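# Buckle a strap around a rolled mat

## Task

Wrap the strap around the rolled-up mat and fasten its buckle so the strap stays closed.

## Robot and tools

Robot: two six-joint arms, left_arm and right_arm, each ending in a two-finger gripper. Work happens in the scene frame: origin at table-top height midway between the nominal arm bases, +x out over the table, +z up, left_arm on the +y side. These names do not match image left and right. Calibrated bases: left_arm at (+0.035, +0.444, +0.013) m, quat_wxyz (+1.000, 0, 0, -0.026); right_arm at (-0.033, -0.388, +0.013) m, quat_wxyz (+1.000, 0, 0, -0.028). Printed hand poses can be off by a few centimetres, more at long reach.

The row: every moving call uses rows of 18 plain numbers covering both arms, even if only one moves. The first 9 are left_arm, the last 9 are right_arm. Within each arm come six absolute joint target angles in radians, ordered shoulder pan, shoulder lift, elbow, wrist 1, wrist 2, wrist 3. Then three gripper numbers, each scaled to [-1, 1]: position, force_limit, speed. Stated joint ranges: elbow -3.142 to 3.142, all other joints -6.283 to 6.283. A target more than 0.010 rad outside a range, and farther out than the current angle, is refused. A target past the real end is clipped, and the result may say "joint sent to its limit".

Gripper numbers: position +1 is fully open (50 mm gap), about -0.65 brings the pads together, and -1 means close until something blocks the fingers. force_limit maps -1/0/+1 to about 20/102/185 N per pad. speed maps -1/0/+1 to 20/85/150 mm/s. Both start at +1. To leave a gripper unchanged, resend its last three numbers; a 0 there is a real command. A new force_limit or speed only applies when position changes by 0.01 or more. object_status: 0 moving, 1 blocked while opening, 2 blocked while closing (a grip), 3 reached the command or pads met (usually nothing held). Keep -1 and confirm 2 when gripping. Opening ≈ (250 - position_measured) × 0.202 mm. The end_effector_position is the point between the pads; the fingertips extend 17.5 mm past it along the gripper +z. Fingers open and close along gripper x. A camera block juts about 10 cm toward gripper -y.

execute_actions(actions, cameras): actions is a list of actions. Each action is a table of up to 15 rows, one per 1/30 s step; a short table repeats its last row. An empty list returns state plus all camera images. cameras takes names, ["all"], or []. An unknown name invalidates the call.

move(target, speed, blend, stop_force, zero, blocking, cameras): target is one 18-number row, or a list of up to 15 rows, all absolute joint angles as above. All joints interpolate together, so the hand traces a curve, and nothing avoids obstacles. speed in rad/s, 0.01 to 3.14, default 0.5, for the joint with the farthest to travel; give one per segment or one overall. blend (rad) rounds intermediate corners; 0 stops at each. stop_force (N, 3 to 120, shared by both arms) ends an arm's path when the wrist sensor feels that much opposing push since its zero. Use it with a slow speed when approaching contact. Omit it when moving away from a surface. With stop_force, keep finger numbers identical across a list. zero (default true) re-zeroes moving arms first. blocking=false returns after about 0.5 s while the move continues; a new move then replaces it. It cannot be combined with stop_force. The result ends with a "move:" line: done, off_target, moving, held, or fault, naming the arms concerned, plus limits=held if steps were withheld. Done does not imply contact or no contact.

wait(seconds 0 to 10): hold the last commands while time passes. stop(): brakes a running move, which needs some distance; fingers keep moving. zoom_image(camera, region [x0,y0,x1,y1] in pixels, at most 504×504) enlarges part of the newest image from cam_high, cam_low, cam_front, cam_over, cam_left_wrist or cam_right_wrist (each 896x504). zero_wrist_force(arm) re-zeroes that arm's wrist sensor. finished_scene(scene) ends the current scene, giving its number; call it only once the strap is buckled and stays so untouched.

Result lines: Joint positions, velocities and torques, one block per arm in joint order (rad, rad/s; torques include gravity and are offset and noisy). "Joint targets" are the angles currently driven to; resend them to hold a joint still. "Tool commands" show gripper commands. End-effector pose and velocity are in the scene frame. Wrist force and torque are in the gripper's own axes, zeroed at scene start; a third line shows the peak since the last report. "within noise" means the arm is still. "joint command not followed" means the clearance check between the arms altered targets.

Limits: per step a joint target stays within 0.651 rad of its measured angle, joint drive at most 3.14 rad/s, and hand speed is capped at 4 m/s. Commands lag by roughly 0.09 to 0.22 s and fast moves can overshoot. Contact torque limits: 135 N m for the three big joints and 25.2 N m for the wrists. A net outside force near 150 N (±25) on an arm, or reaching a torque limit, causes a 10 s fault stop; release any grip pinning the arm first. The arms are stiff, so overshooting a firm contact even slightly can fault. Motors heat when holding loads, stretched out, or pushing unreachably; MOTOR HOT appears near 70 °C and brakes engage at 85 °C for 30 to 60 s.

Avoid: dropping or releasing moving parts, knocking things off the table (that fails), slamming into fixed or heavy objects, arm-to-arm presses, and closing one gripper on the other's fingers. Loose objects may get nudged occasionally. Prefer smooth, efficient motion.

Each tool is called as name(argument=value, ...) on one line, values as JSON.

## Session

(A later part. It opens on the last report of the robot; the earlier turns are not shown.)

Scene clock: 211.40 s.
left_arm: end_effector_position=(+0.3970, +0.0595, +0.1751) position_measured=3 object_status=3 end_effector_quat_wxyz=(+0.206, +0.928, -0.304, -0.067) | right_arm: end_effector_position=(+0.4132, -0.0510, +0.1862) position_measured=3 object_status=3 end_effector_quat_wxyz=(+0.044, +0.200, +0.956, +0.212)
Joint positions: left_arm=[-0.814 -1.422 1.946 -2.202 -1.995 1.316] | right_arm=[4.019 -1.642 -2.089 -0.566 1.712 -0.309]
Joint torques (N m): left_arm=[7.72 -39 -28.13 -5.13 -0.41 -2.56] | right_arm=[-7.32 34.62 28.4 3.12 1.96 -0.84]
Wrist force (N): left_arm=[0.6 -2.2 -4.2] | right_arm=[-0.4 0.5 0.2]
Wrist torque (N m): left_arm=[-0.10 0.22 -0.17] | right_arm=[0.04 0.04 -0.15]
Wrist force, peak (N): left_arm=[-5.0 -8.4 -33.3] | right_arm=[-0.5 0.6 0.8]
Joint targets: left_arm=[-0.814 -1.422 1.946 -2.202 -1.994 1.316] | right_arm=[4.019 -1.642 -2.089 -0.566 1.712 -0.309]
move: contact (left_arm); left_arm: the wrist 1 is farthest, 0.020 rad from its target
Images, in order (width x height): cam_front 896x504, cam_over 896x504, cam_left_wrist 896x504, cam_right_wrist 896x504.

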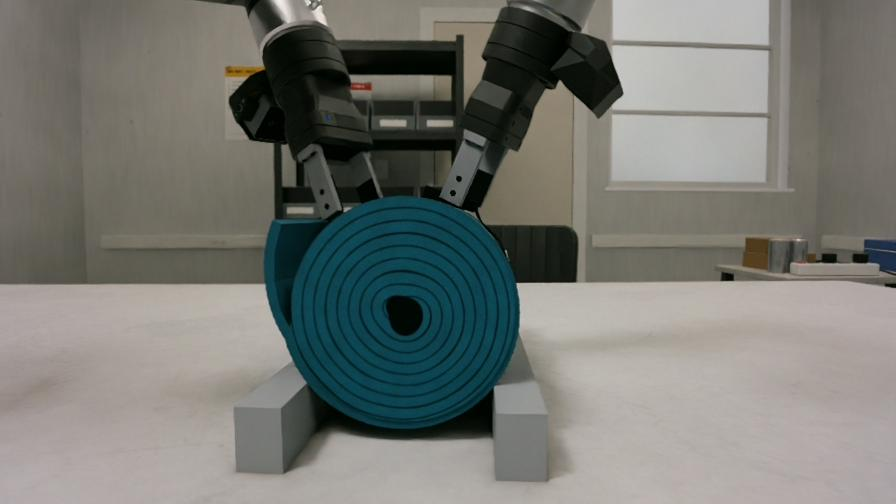

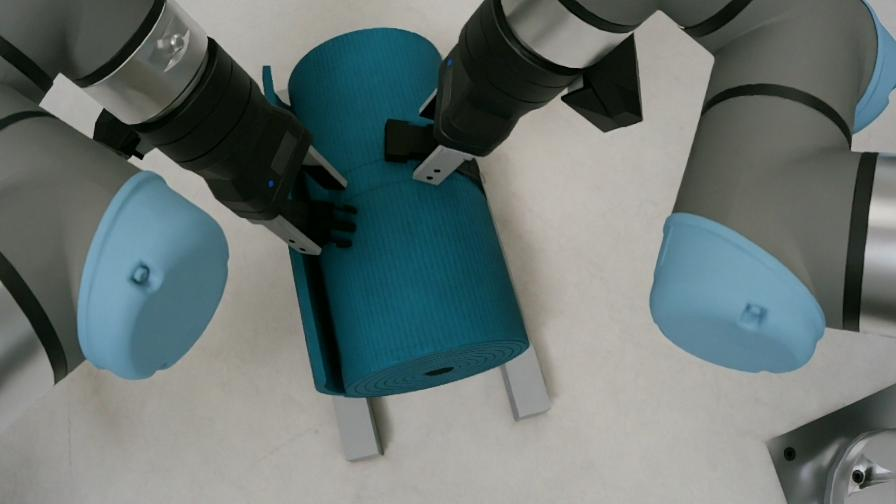

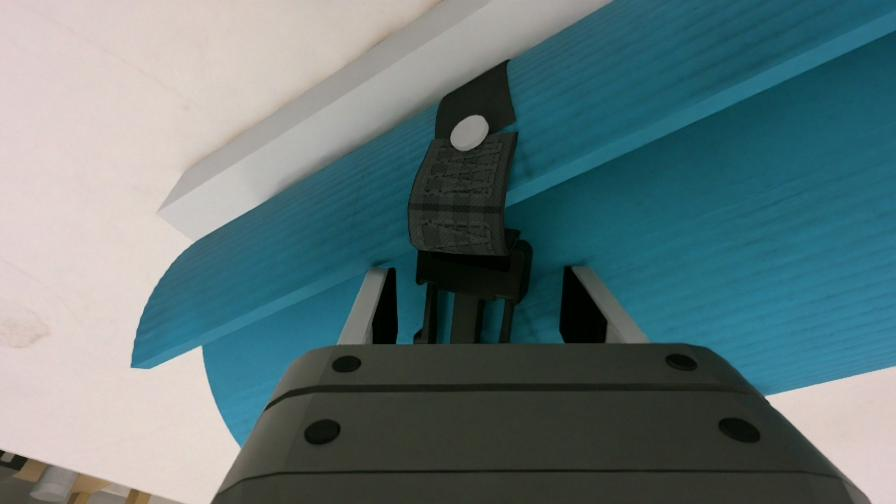

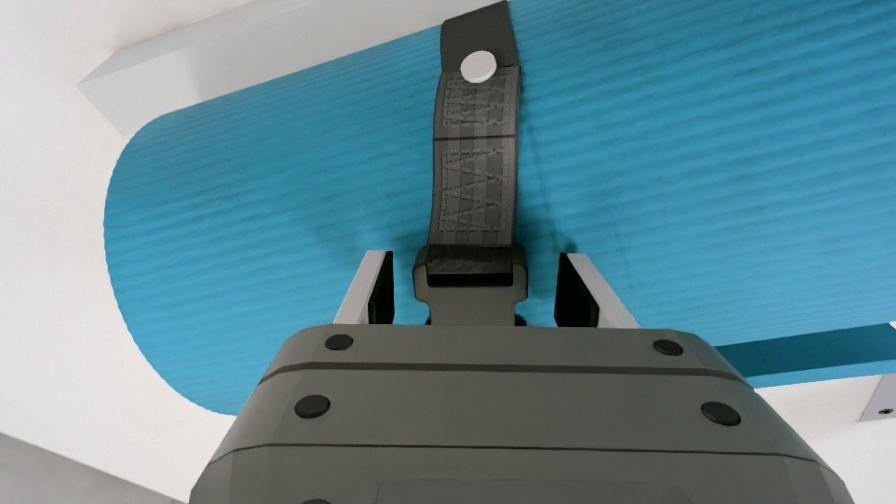

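move(target=[-0.814,-1.422,1.946,-2.202,-1.994,1.316,1,-0.8,-0.5,4.0206,-1.6516,-2.09,-0.5561,1.7108,-0.3069,1,-0.8,-0.5], speed=0.05, stop_force=5)

move(target=[-0.814,-1.422,1.946,-2.202,-1.994,1.316,-1,-0.8,-1,4.0206,-1.6516,-2.09,-0.5561,1.7108,-0.3069,-1,-0.8,-1], cameras=["cam_front","cam_over","cam_left_wrist","cam_right_wrist"])

zoom_image(camera="cam_over", region=[240, 70, 540, 270])

zoom_image(camera="cam_front", region=[260, 140, 540, 280])

Scene clock: 225.87 s.
left_arm: end_effector_position=(+0.3972, +0.0596, +0.1751) position_measured=3 object_status=3 end_effector_quat_wxyz=(+0.205, +0.928, -0.304, -0.067) | right_arm: end_effector_position=(+0.4137, -0.0497, +0.1842) position_measured=3 object_status=3 end_effector_quat_wxyz=(+0.044, +0.200, +0.956, +0.212)
Joint positions: left_arm=[-0.814 -1.422 1.946 -2.202 -1.994 1.316] | right_arm=[4.02 -1.648 -2.09 -0.56 1.711 -0.308]
Joint torques (N m): left_arm=[9.13 -37.89 -14.09 -4.16 0.94 -1.68] | right_arm=[-7 31.94 28.73 2.26 2.19 -0.85]
Wrist force (N): left_arm=[-0.6 -0.7 -2.3] | right_arm=[-0.3 0.2 -5.1]
Wrist torque (N m): left_arm=[-0.12 0.13 -0.12] | right_arm=[0.06 0.21 -0.15]
Wrist force, peak (N): left_arm=[0.5 -2.4 -4.5] | right_arm=[0.1 -1.1 -10.5]
Joint targets: left_arm=[-0.814 -1.422 1.946 -2.202 -1.994 1.316] | right_arm=[4.020 -1.648 -2.090 -0.560 1.711 -0.308]
move: contact (right_arm)

Scene clock: 228.60 s.
left_arm: end_effector_position=(+0.3972, +0.0596, +0.1751) position_measured=251 object_status=3 end_effector_quat_wxyz=(+0.205, +0.928, -0.304, -0.067) | right_arm: end_effector_position=(+0.4139, -0.0489, +0.1827) position_measured=82 object_status=2 end_effector_quat_wxyz=(+0.044, +0.200, +0.956, +0.212)
Joint positions: left_arm=[-0.814 -1.422 1.946 -2.202 -1.994 1.316] | right_arm=[4.021 -1.652 -2.09 -0.556 1.711 -0.307]
Joint torques (N m): left_arm=[7.29 -35.19 -25.57 -0.98 -1.71 0.24] | right_arm=[-9.18 15.54 10.27 0.87 -0.31 -0.49]
Wrist force (N): left_arm=[-0.3 -1.1 -0.4] | right_arm=[9.7 2.0 -23.8]
Wrist torque (N m): left_arm=[-0.07 0.07 -0.12] | right_arm=[0.18 0.75 -0.04]
Wrist force, peak (N): left_arm=[0.1 -0.7 -2.3] | right_arm=[13.3 -2.2 -32.9]
Joint targets: left_arm=[-0.814 -1.422 1.946 -2.202 -1.994 1.316] | right_arm=[4.021 -1.652 -2.090 -0.556 1.711 -0.307]
move: done
Images, in order (width x height): cam_front 896x504, cam_over 896x504, cam_left_wrist 896x504, cam_right_wrist 896x504.

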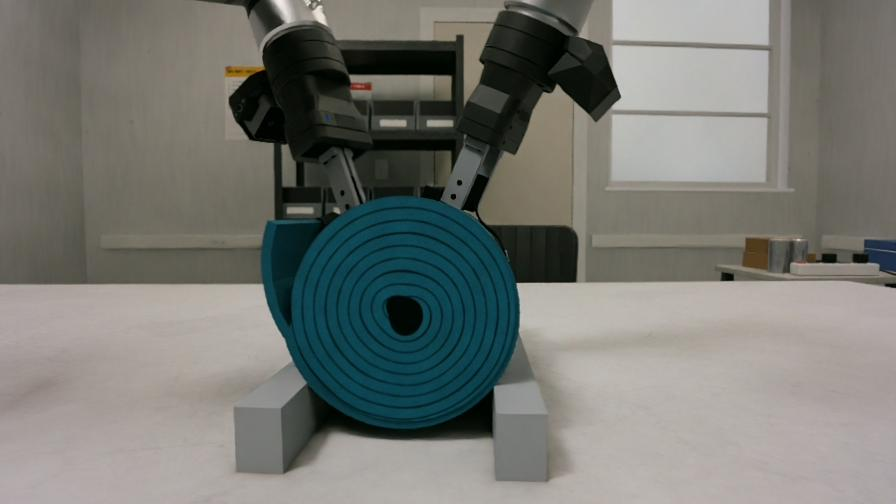

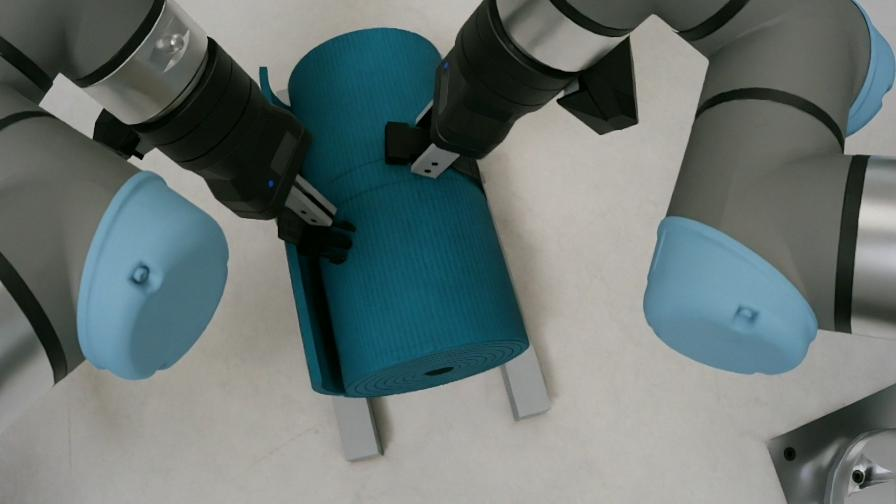

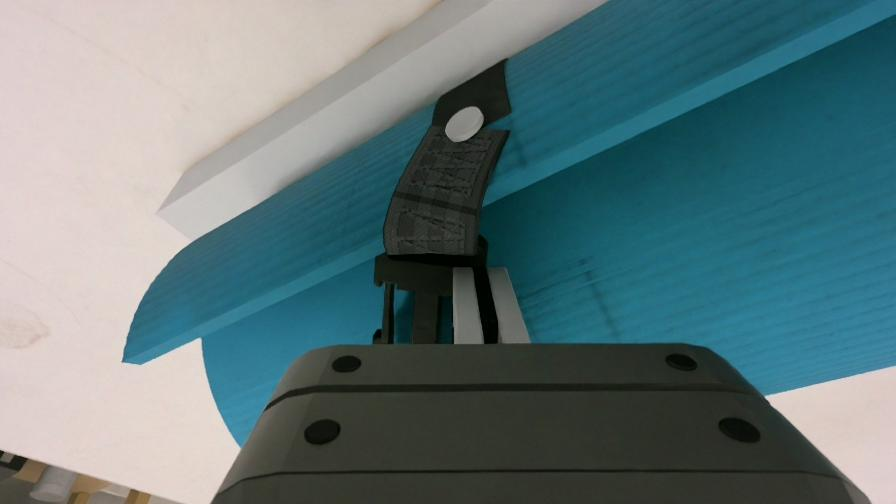

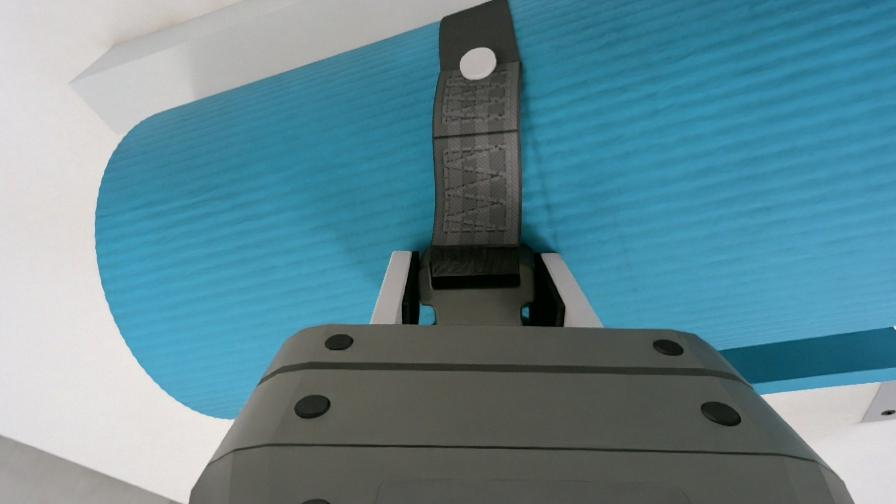

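Scaled by 1.680.

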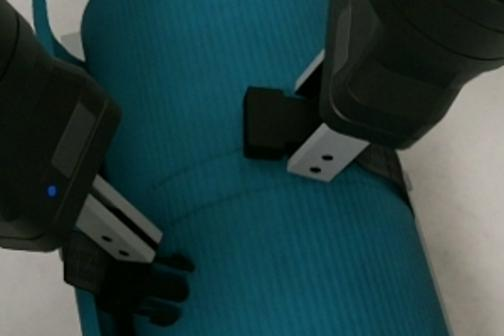

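Scaled by 1.800.

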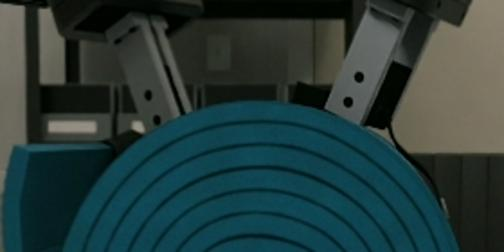

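move(target=[[-0.814,-1.422,1.946,-2.202,-1.994,1.316,1,-0.8,-1,4.0186,-1.6424,-2.0892,-0.5664,1.7116,-0.3087,-1,-0.8,-1],[-0.770,-1.484,1.895,-2.103,-1.991,1.282,1,-0.8,-1,4.0186,-1.6424,-2.0892,-0.5664,1.7116,-0.3087,-1,-0.8,-1]], speed=0.3, cameras=["cam_over","cam_left_wrist","cam_right_wrist","cam_high"])

zoom_image(camera="cam_left_wrist", region=[330, 160, 650, 350])

zoom_image(camera="cam_over", region=[240, 70, 540, 270])

Scene clock: 243.27 s.
left_arm: end_effector_position=(+0.4122, +0.0787, +0.2192) position_measured=3 object_status=3 end_effector_quat_wxyz=(+0.208, +0.938, -0.269, -0.059) | right_arm: end_effector_position=(+0.4132, -0.0509, +0.1862) position_measured=82 object_status=2 end_effector_quat_wxyz=(+0.044, +0.200, +0.956, +0.212)
Joint positions: left_arm=[-0.77 -1.484 1.895 -2.103 -1.991 1.282] | right_arm=[4.019 -1.642 -2.089 -0.566 1.712 -0.309]
Joint torques (N m): left_arm=[-7.08 -25.33 -18.02 -4.68 -0.66 2.42] | right_arm=[5.21 14.19 31.09 5.13 1.29 0.74]
Wrist force (N): left_arm=[-0.3 -0.9 0.8] | right_arm=[-0.7 1.0 0.3]
Wrist torque (N m): left_arm=[-0.11 0.08 -0.08] | right_arm=[0.12 0.09 -0.06]
Wrist force, peak (N): left_arm=[-3.2 -0.9 -1.8] | right_arm=[9.8 2.3 -24.2]
Joint targets: left_arm=[-0.770 -1.484 1.895 -2.103 -1.991 1.282] | right_arm=[4.019 -1.642 -2.089 -0.566 1.712 -0.309]
move: done
Images, in order (width x height): cam_high 896x504, cam_over 896x504, cam_left_wrist 896x504, cam_right_wrist 896x504.

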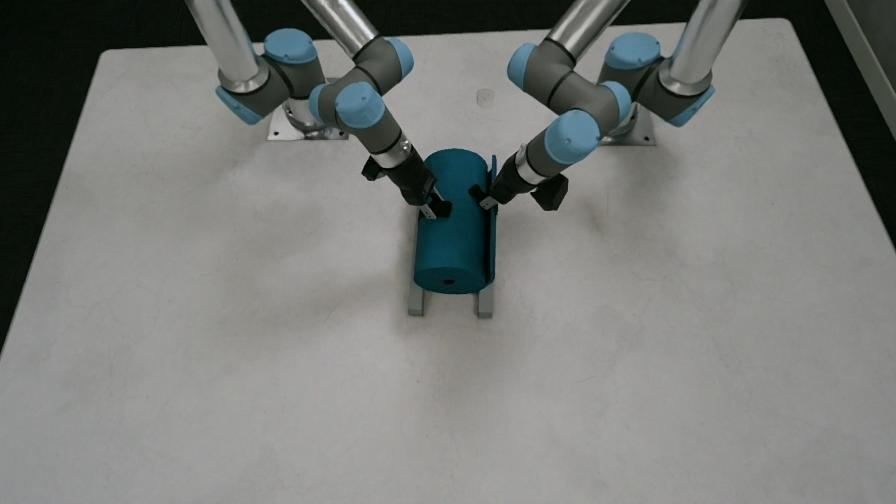

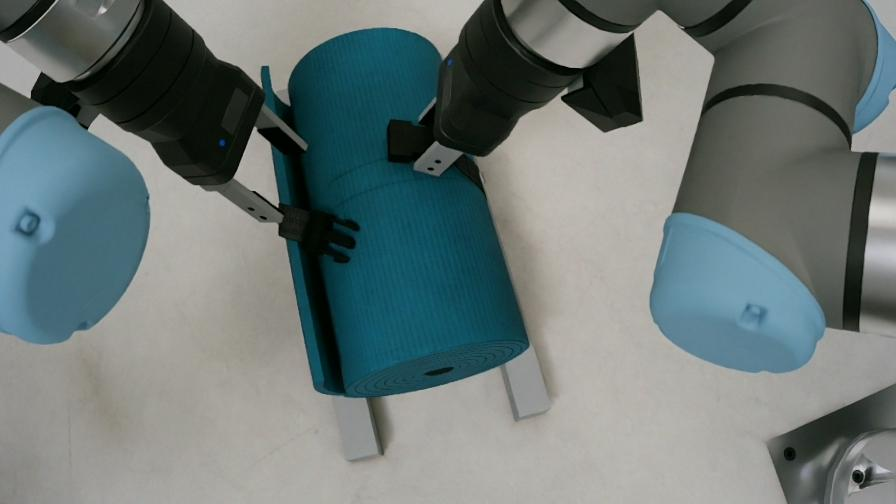

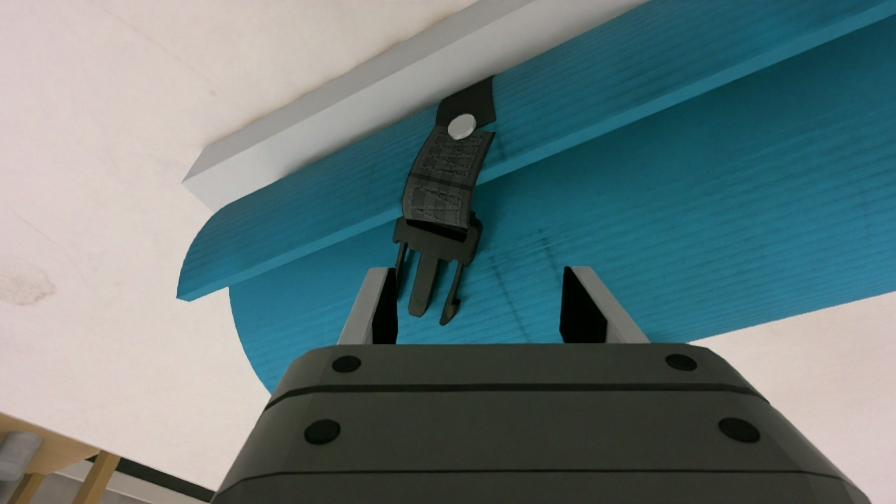

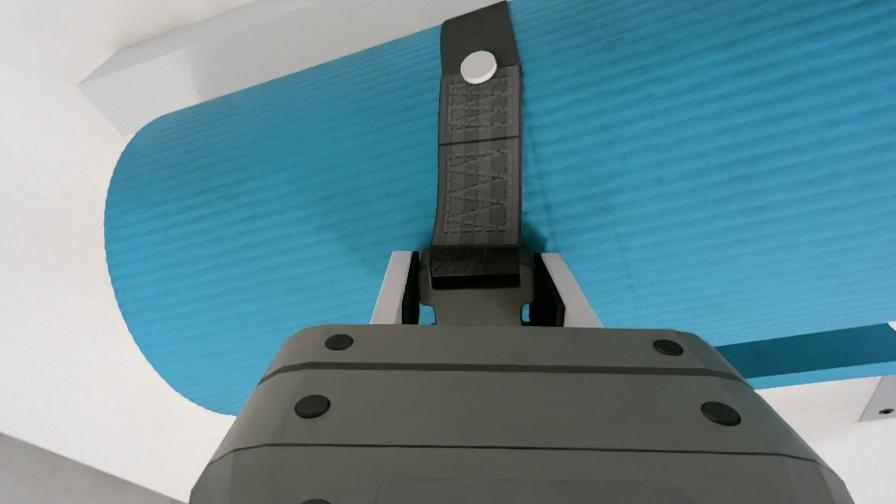

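Scaled by 1.575.

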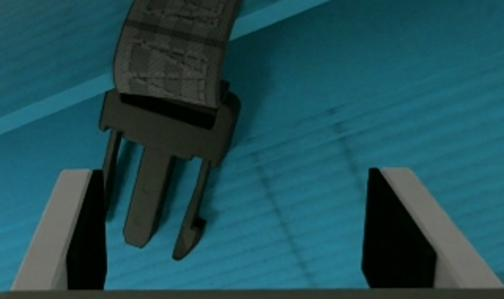

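Scaled by 1.680.

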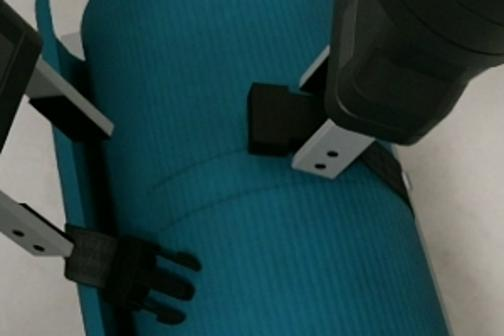

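move(target=[-0.7807,-1.6039,2.2534,-2.7163,-2.0423,1.385,1,-0.8,-1,4.0186,-1.6424,-2.0892,-0.5664,1.7116,-0.3087,-1,-0.8,-1], speed=0.5, cameras=["cam_left_wrist","cam_over","cam_front"])

zoom_image(camera="cam_left_wrist", region=[330, 160, 650, 350])

Scene clock: 261.70 s.
left_arm: end_effector_position=(+0.3804, +0.0873, +0.2073) position_measured=3 object_status=3 end_effector_quat_wxyz=(+0.314, +0.876, -0.354, +0.098) | right_arm: end_effector_position=(+0.4132, -0.0509, +0.1862) position_measured=82 object_status=2 end_effector_quat_wxyz=(+0.044, +0.200, +0.956, +0.212)
Joint positions: left_arm=[-0.781 -1.604 2.253 -2.716 -2.042 1.385] | right_arm=[4.019 -1.642 -2.089 -0.566 1.712 -0.309]
Joint torques (N m): left_arm=[-0.73 -13.47 -18.24 -5.01 0.88 -2.56] | right_arm=[5.27 15.11 29.46 5.01 -1.44 0.79]
Wrist force (N): left_arm=[-0.2 -1.1 0.4] | right_arm=[-0.7 1.1 0.4]
Wrist torque (N m): left_arm=[-0.20 0.09 -0.11] | right_arm=[0.14 0.09 -0.06]
Wrist force, peak (N): left_arm=[-1.2 -1.0 0.3] | right_arm=[-0.8 1.2 0.4]
Joint targets: left_arm=[-0.781 -1.604 2.253 -2.716 -2.042 1.385] | right_arm=[4.019 -1.642 -2.089 -0.566 1.712 -0.309]
move: done
Images, in order (width x height): cam_front 896x504, cam_over 896x504, cam_left_wrist 896x504.

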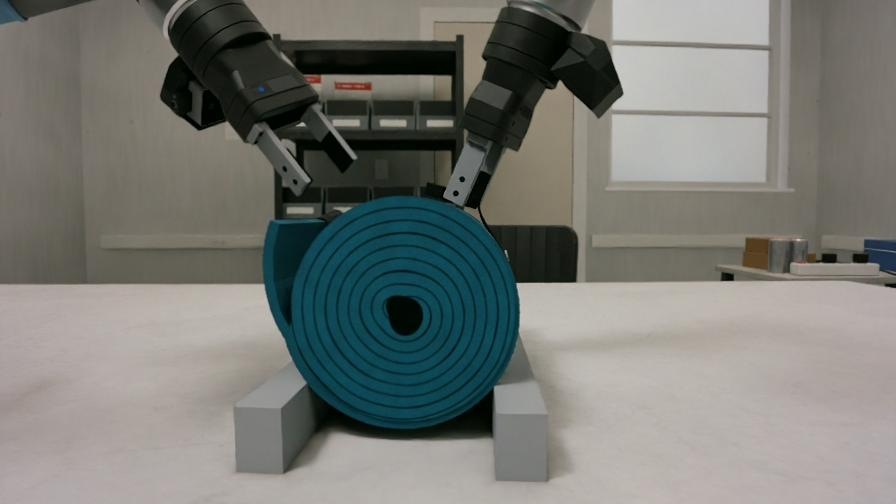

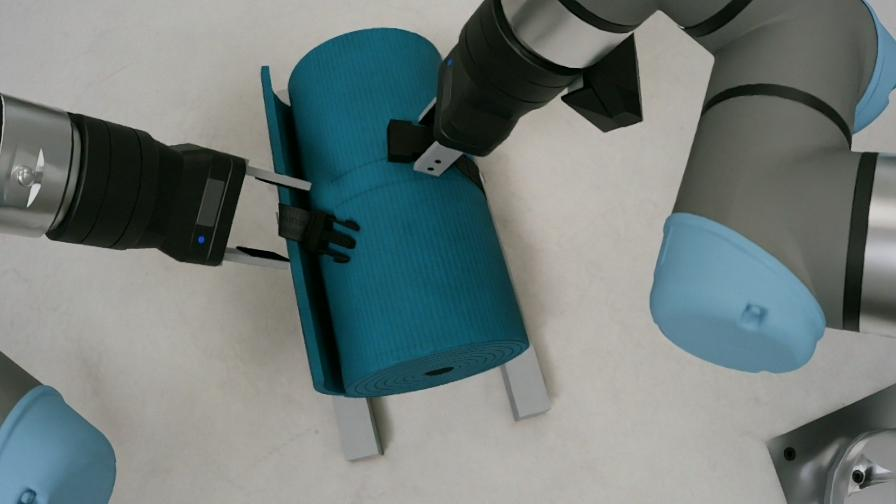

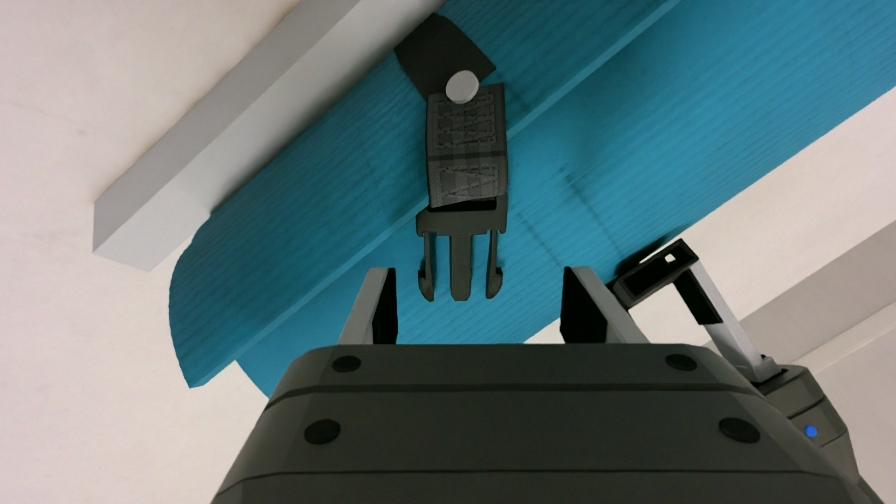

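Scaled by 1.575.

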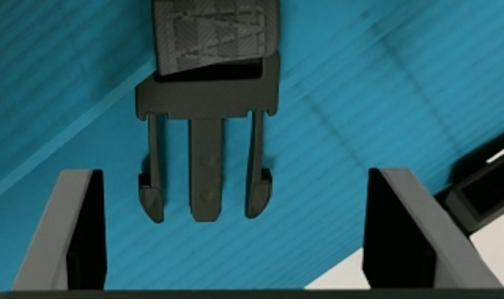

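move(target=[-0.8341,-1.4885,2.2803,-2.8829,-2.0162,1.3328,1,-0.8,-1,4.0186,-1.6424,-2.0892,-0.5664,1.7116,-0.3087,-1,-0.8,-1], speed=0.08, stop_force=6, cameras=["cam_left_wrist","cam_over","cam_front"])

zoom_image(camera="cam_left_wrist", region=[330, 160, 650, 350])

Scene clock: 272.30 s.
left_arm: end_effector_position=(+0.3792, +0.0719, +0.1852) position_measured=3 object_status=3 end_effector_quat_wxyz=(+0.314, +0.875, -0.354, +0.098) | right_arm: end_effector_position=(+0.4132, -0.0509, +0.1862) position_measured=82 object_status=2 end_effector_quat_wxyz=(+0.044, +0.200, +0.956, +0.212)
Joint positions: left_arm=[-0.81 -1.542 2.268 -2.806 -2.028 1.357] | right_arm=[4.019 -1.642 -2.089 -0.566 1.712 -0.309]
Joint torques (N m): left_arm=[9.67 -16.42 -23.75 -5 -1.72 2.49] | right_arm=[5.2 14.91 29.27 4.87 -1.82 0.77]
Wrist force (N): left_arm=[2.5 2.1 -5.2] | right_arm=[-0.8 0.9 0.3]
Wrist torque (N m): left_arm=[-0.11 -0.12 -0.14] | right_arm=[0.10 0.10 -0.06]
Wrist force, peak (N): left_arm=[4.0 5.4 -9.7] | right_arm=[-0.9 1.3 0.2]
Joint targets: left_arm=[-0.810 -1.542 2.268 -2.806 -2.028 1.357] | right_arm=[4.019 -1.642 -2.089 -0.566 1.712 -0.309]
move: contact (left_arm); left_arm: the wrist 1 is farthest, 0.077 rad from its target
Images, in order (width x height): cam_front 896x504, cam_over 896x504, cam_left_wrist 896x504.

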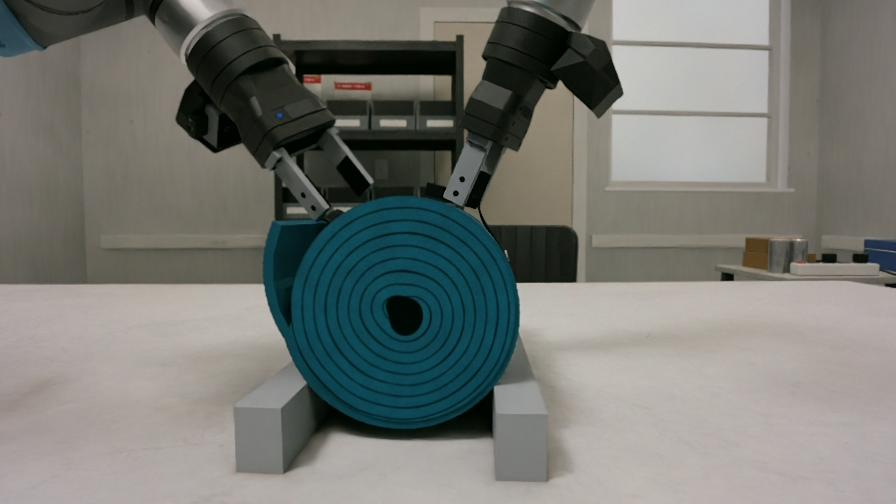

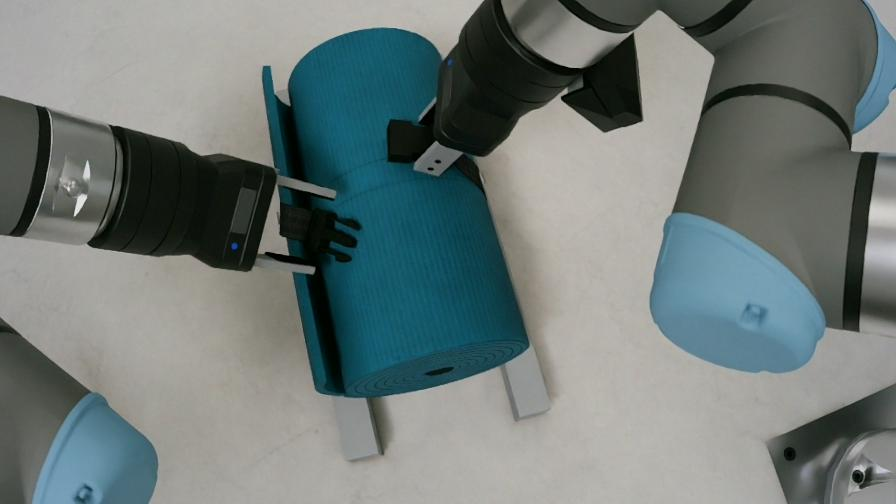

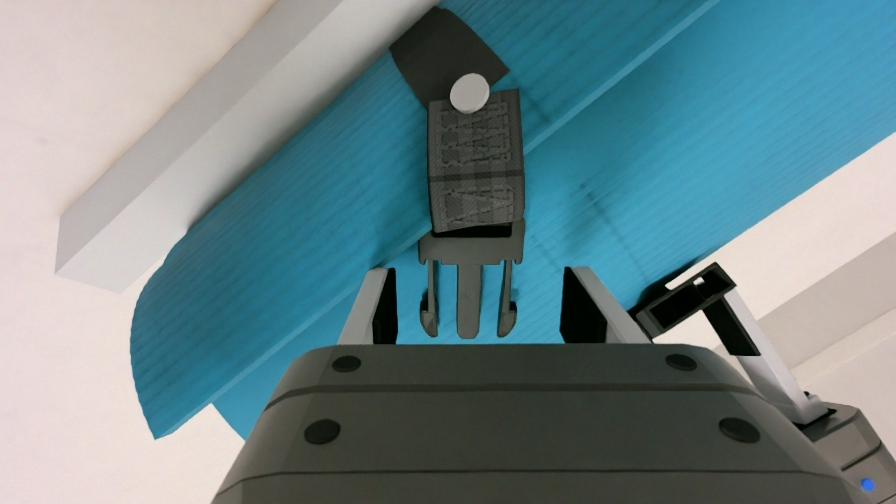

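Scaled by 1.575.

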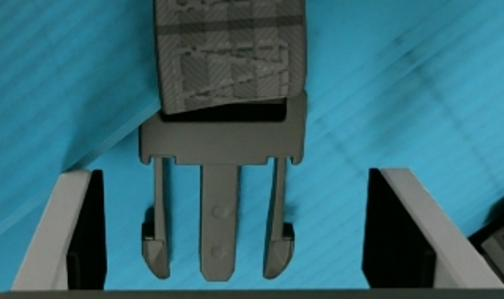

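move(target=[-0.8137,-1.5521,2.2666,-2.7968,-2.0263,1.3526,0.77,-0.8,-1,4.0186,-1.6424,-2.0892,-0.5664,1.7116,-0.3087,-1,-0.8,-1], speed=0.1)

move(target=[-0.8412,-1.491,2.2725,-2.8755,-2.0126,1.3259,0.77,-0.8,-1,4.0186,-1.6424,-2.0892,-0.5664,1.7116,-0.3087,-1,-0.8,-1], speed=0.06, stop_force=9, cameras=["cam_left_wrist","cam_over","cam_front"])

zoom_image(camera="cam_left_wrist", region=[330, 160, 650, 350])

Scene clock: 314.33 s.
left_arm: end_effector_position=(+0.3773, +0.0715, +0.1891) position_measured=37 object_status=3 end_effector_quat_wxyz=(+0.314, +0.875, -0.354, +0.098) | right_arm: end_effector_position=(+0.4132, -0.0509, +0.1862) position_measured=82 object_status=2 end_effector_quat_wxyz=(+0.044, +0.200, +0.956, +0.212)
Joint positions: left_arm=[-0.814 -1.552 2.267 -2.797 -2.026 1.353] | right_arm=[4.019 -1.642 -2.089 -0.566 1.712 -0.309]
Joint torques (N m): left_arm=[-2.37 -21.38 -25.75 -3.35 0.59 -1.58] | right_arm=[4.88 15.01 28.7 4.77 -1.8 0.81]
Wrist force (N): left_arm=[0.0 -0.9 0.5] | right_arm=[-0.9 1.0 0.2]
Wrist torque (N m): left_arm=[-0.15 0.06 -0.01] | right_arm=[0.13 0.11 -0.07]
Wrist force, peak (N): left_arm=[2.6 2.3 -5.7] | right_arm=[-0.9 1.1 0.2]
Joint targets: left_arm=[-0.814 -1.552 2.267 -2.797 -2.026 1.353] | right_arm=[4.019 -1.642 -2.089 -0.566 1.712 -0.309]
move: done

Scene clock: 316.67 s.
left_arm: end_effector_position=(+0.3761, +0.0560, +0.1695) position_measured=37 object_status=3 end_effector_quat_wxyz=(+0.314, +0.875, -0.354, +0.099) | right_arm: end_effector_position=(+0.4132, -0.0509, +0.1862) position_measured=82 object_status=2 end_effector_quat_wxyz=(+0.044, +0.200, +0.956, +0.212)
Joint positions: left_arm=[-0.841 -1.491 2.273 -2.875 -2.013 1.326] | right_arm=[4.019 -1.642 -2.089 -0.566 1.712 -0.309]
Joint torques (N m): left_arm=[9.1 -33.63 -24.4 -1.14 -2.63 2.49] | right_arm=[4.9 15.23 28.49 4.72 -1.79 0.82]
Wrist force (N): left_arm=[0.0 -0.9 0.5] | right_arm=[-0.5 1.0 0.4]
Wrist torque (N m): left_arm=[-0.16 0.05 -0.02] | right_arm=[0.12 0.06 -0.06]
Wrist force, peak (N): left_arm=[-0.2 -1.3 0.3] | right_arm=[-0.8 1.2 0.4]
Joint targets: left_arm=[-0.841 -1.491 2.272 -2.875 -2.013 1.326] | right_arm=[4.019 -1.642 -2.089 -0.566 1.712 -0.309]
move: done
Images, in order (width x height): cam_front 896x504, cam_over 896x504, cam_left_wrist 896x504.

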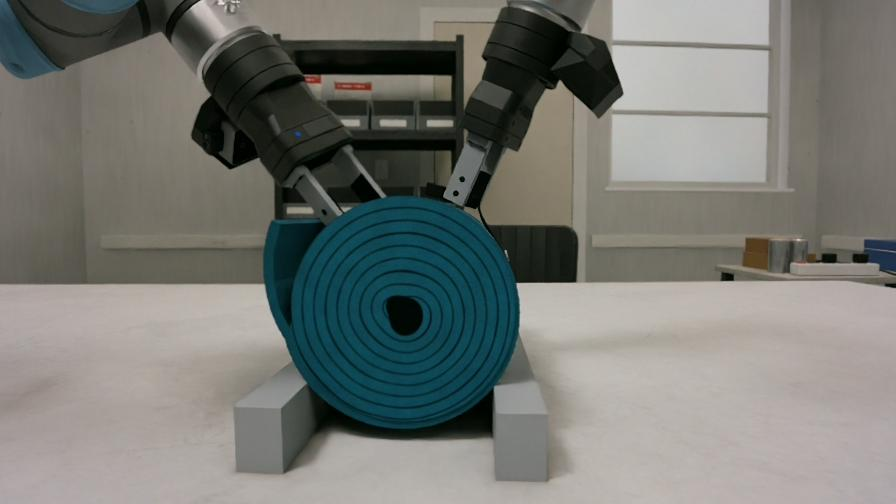

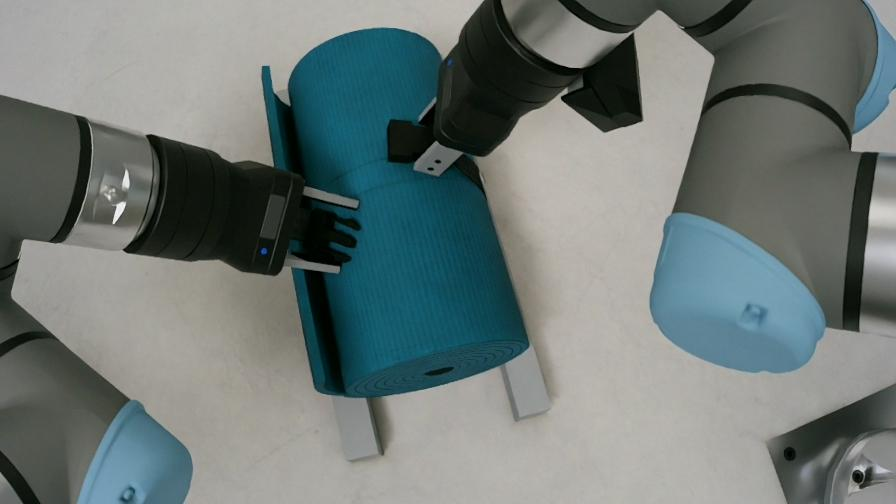

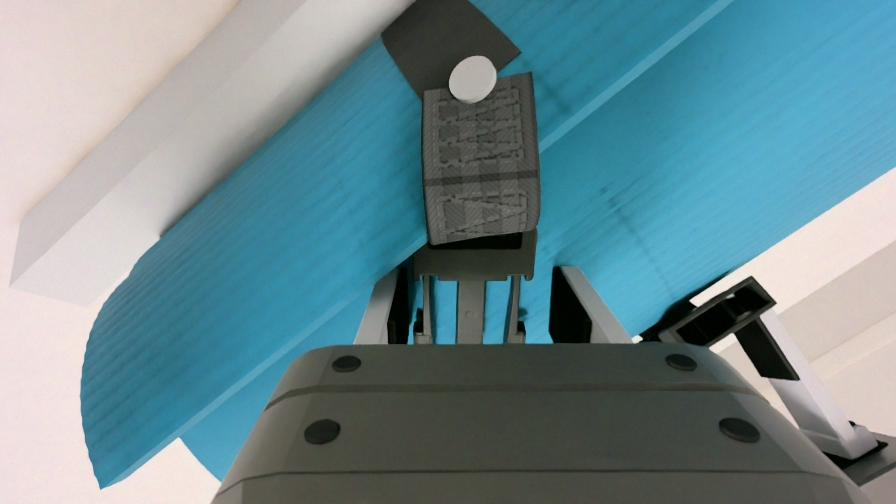

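Scaled by 1.575.

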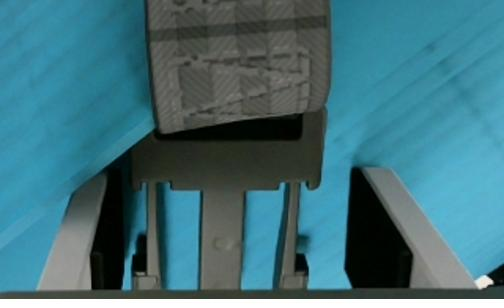

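move(target=[-0.8412,-1.491,2.2725,-2.8755,-2.0126,1.3259,0.637,-0.8,-1,4.0186,-1.6424,-2.0892,-0.5664,1.7116,-0.3087,-1,-0.8,-1])

move(target=[-0.8191,-1.487,2.2733,-2.871,-2.0236,1.3471,0.637,-0.8,-1,4.0186,-1.6424,-2.0892,-0.5664,1.7116,-0.3087,-1,-0.8,-1], speed=0.03, stop_force=18, cameras=["cam_left_wrist","cam_over","cam_front"])

zoom_image(camera="cam_left_wrist", region=[330, 160, 650, 350])

Scene clock: 326.43 s.
left_arm: end_effector_position=(+0.3761, +0.0560, +0.1695) position_measured=57 object_status=3 end_effector_quat_wxyz=(+0.314, +0.875, -0.354, +0.099) | right_arm: end_effector_position=(+0.4132, -0.0509, +0.1862) position_measured=82 object_status=2 end_effector_quat_wxyz=(+0.044, +0.200, +0.956, +0.212)
Joint positions: left_arm=[-0.841 -1.491 2.273 -2.875 -2.013 1.326] | right_arm=[4.019 -1.642 -2.089 -0.566 1.712 -0.309]
Joint torques (N m): left_arm=[9.29 -34.28 -24.15 -1.46 -2.31 2.28] | right_arm=[5.11 15.47 28.11 4.64 -1.76 0.77]
Wrist force (N): left_arm=[0.0 -1.0 0.4] | right_arm=[-0.7 0.9 0.4]
Wrist torque (N m): left_arm=[-0.17 0.05 -0.02] | right_arm=[0.11 0.09 -0.06]
Wrist force, peak (N): left_arm=[-0.1 -1.2 0.6] | right_arm=[-0.8 1.2 0.4]
Joint targets: left_arm=[-0.841 -1.491 2.272 -2.875 -2.013 1.326] | right_arm=[4.019 -1.642 -2.089 -0.566 1.712 -0.309]
move: done

Scene clock: 328.00 s.
left_arm: end_effector_position=(+0.3816, +0.0633, +0.1672) position_measured=57 object_status=3 end_effector_quat_wxyz=(+0.314, +0.875, -0.354, +0.098) | right_arm: end_effector_position=(+0.4132, -0.0509, +0.1862) position_measured=82 object_status=2 end_effector_quat_wxyz=(+0.044, +0.200, +0.956, +0.212)
Joint positions: left_arm=[-0.819 -1.487 2.273 -2.871 -2.024 1.347] | right_arm=[4.019 -1.642 -2.089 -0.566 1.712 -0.309]
Joint torques (N m): left_arm=[-7.98 -26.81 -14.52 -4.52 0.93 -2.5] | right_arm=[5.32 15.19 28.3 4.65 -1.79 0.78]
Wrist force (N): left_arm=[0.2 -0.5 0.2] | right_arm=[-0.8 1.0 0.1]
Wrist torque (N m): left_arm=[-0.16 0.04 -0.15] | right_arm=[0.12 0.10 -0.06]
Wrist force, peak (N): left_arm=[-0.1 -1.1 0.7] | right_arm=[-0.9 1.2 0.5]
Joint targets: left_arm=[-0.819 -1.487 2.273 -2.871 -2.024 1.347] | right_arm=[4.019 -1.642 -2.089 -0.566 1.712 -0.309]
move: done
Images, in order (width x height): cam_front 896x504, cam_over 896x504, cam_left_wrist 896x504.

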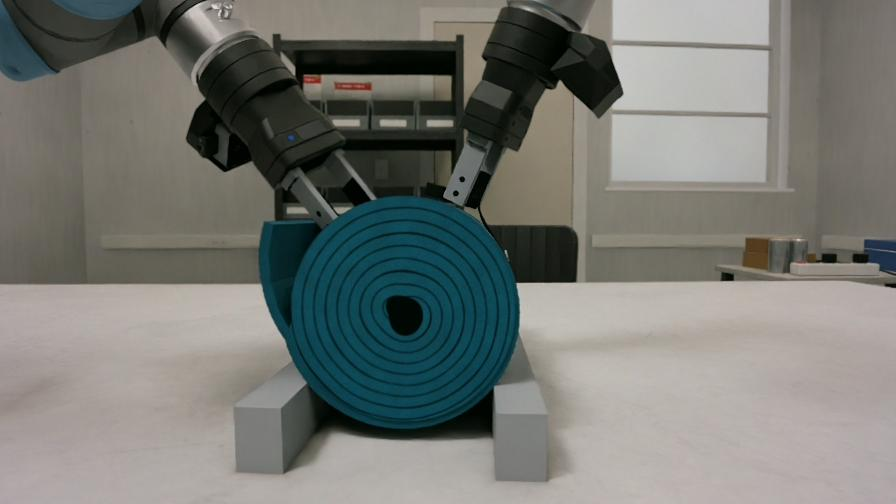

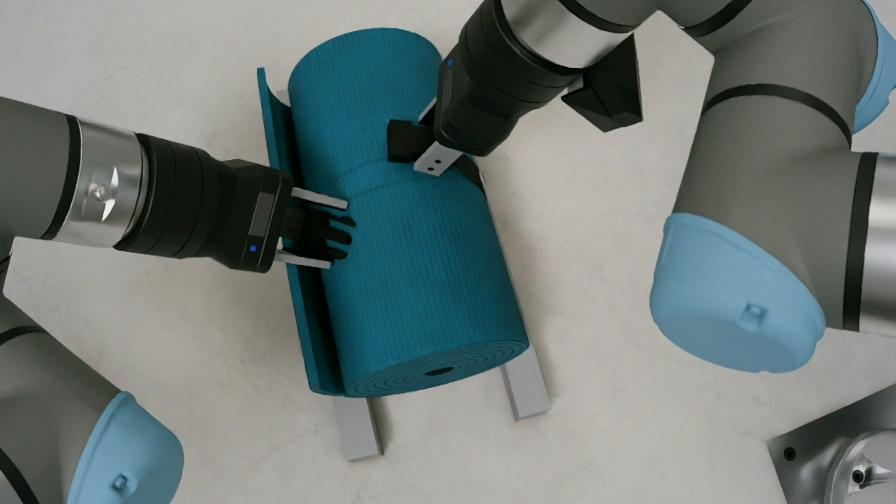

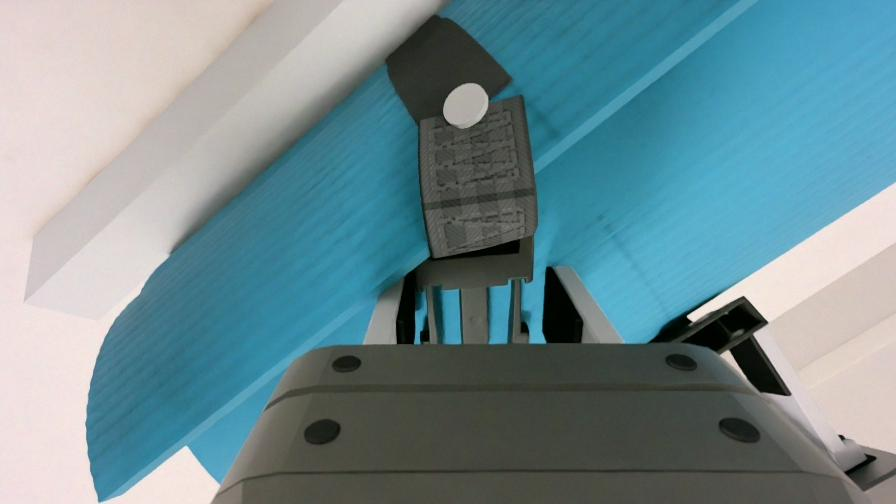

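Scaled by 1.575.

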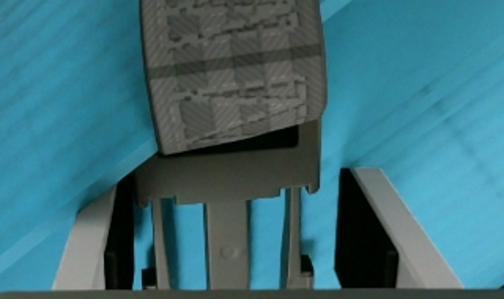

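move(target=[-0.8191,-1.487,2.2733,-2.871,-2.0236,1.3471,-1,-0.75,-1,4.0186,-1.6424,-2.0892,-0.5664,1.7116,-0.3087,-1,-0.8,-1], cameras=["cam_left_wrist","cam_over","cam_high"])

zoom_image(camera="cam_left_wrist", region=[330, 160, 650, 350])

zoom_image(camera="cam_over", region=[240, 70, 540, 270])

Scene clock: 331.23 s.
left_arm: end_effector_position=(+0.3816, +0.0633, +0.1672) position_measured=87 object_status=2 end_effector_quat_wxyz=(+0.314, +0.875, -0.354, +0.098) | right_arm: end_effector_position=(+0.4132, -0.0509, +0.1862) position_measured=82 object_status=2 end_effector_quat_wxyz=(+0.044, +0.200, +0.956, +0.212)
Joint positions: left_arm=[-0.819 -1.487 2.273 -2.871 -2.024 1.347] | right_arm=[4.019 -1.642 -2.089 -0.566 1.712 -0.309]
Joint torques (N m): left_arm=[-7.59 -28.18 -22.32 -5.47 0.51 -2.57] | right_arm=[5.01 15.29 27.76 4.47 -1.8 0.63]
Wrist force (N): left_arm=[0.0 -0.9 0.5] | right_arm=[-0.7 0.9 0.2]
Wrist torque (N m): left_arm=[-0.18 0.06 -0.14] | right_arm=[0.11 0.08 -0.07]
Wrist force, peak (N): left_arm=[0.1 -0.8 0.7] | right_arm=[-0.8 1.2 0.4]
Joint targets: left_arm=[-0.819 -1.487 2.273 -2.871 -2.024 1.347] | right_arm=[4.019 -1.642 -2.089 -0.566 1.712 -0.309]
move: done
Images, in order (width x height): cam_high 896x504, cam_over 896x504, cam_left_wrist 896x504.

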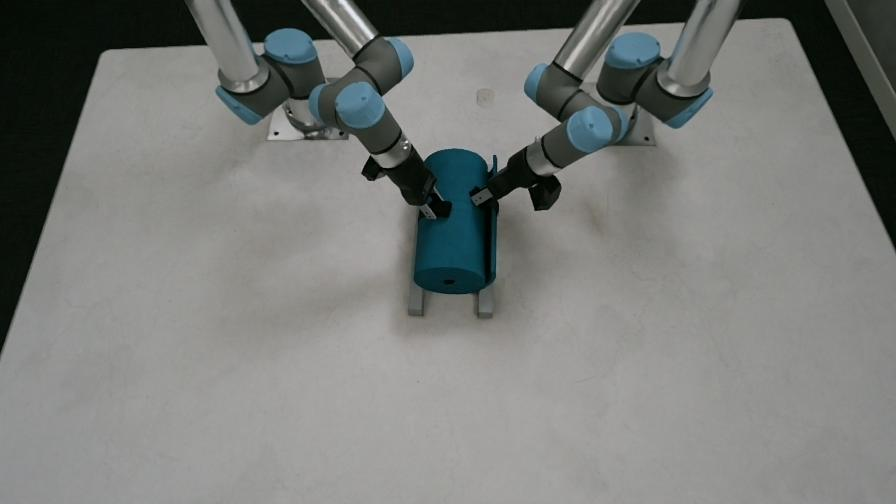

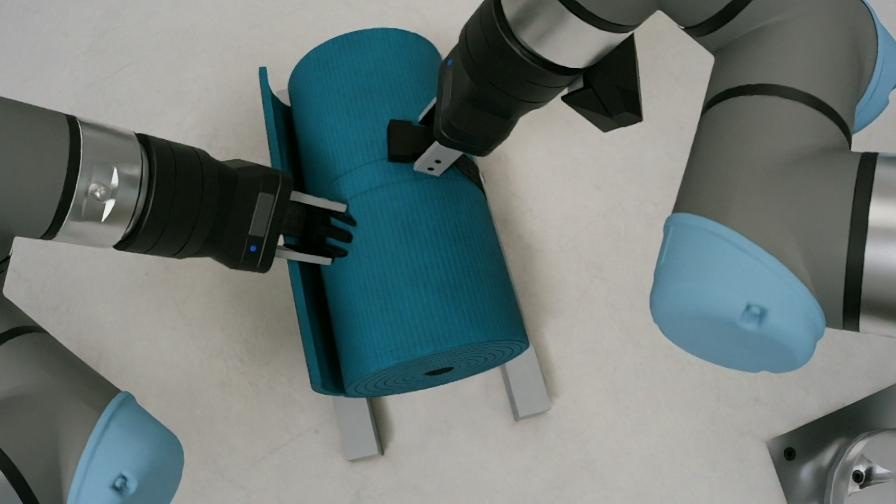

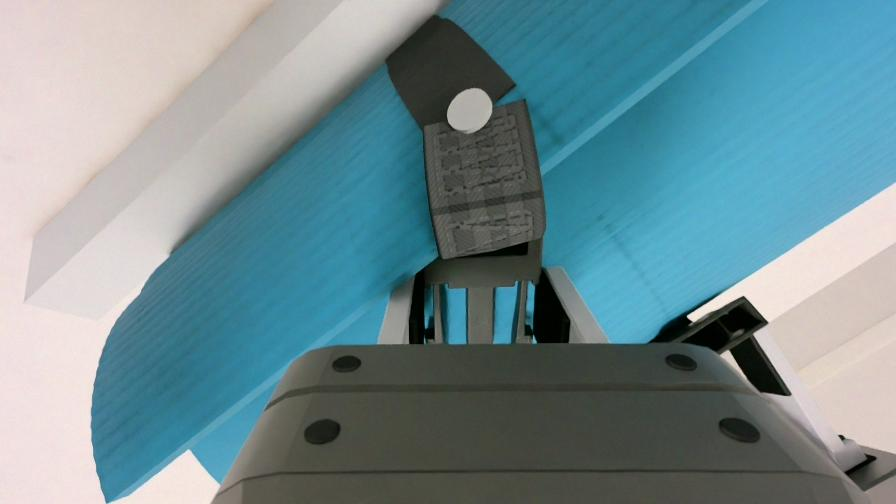

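Scaled by 1.575.

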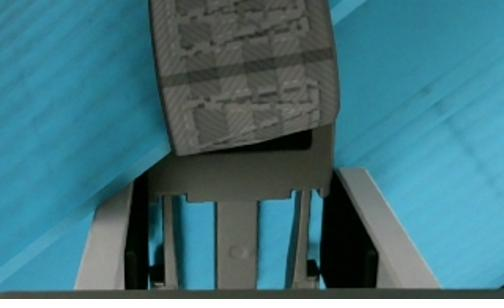

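Scaled by 1.680.

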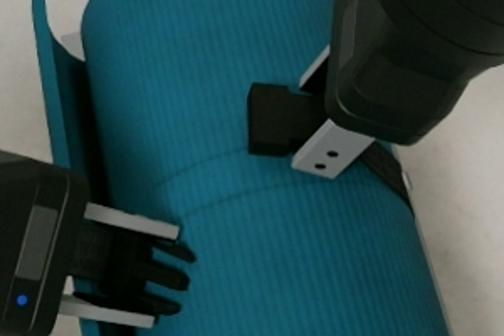

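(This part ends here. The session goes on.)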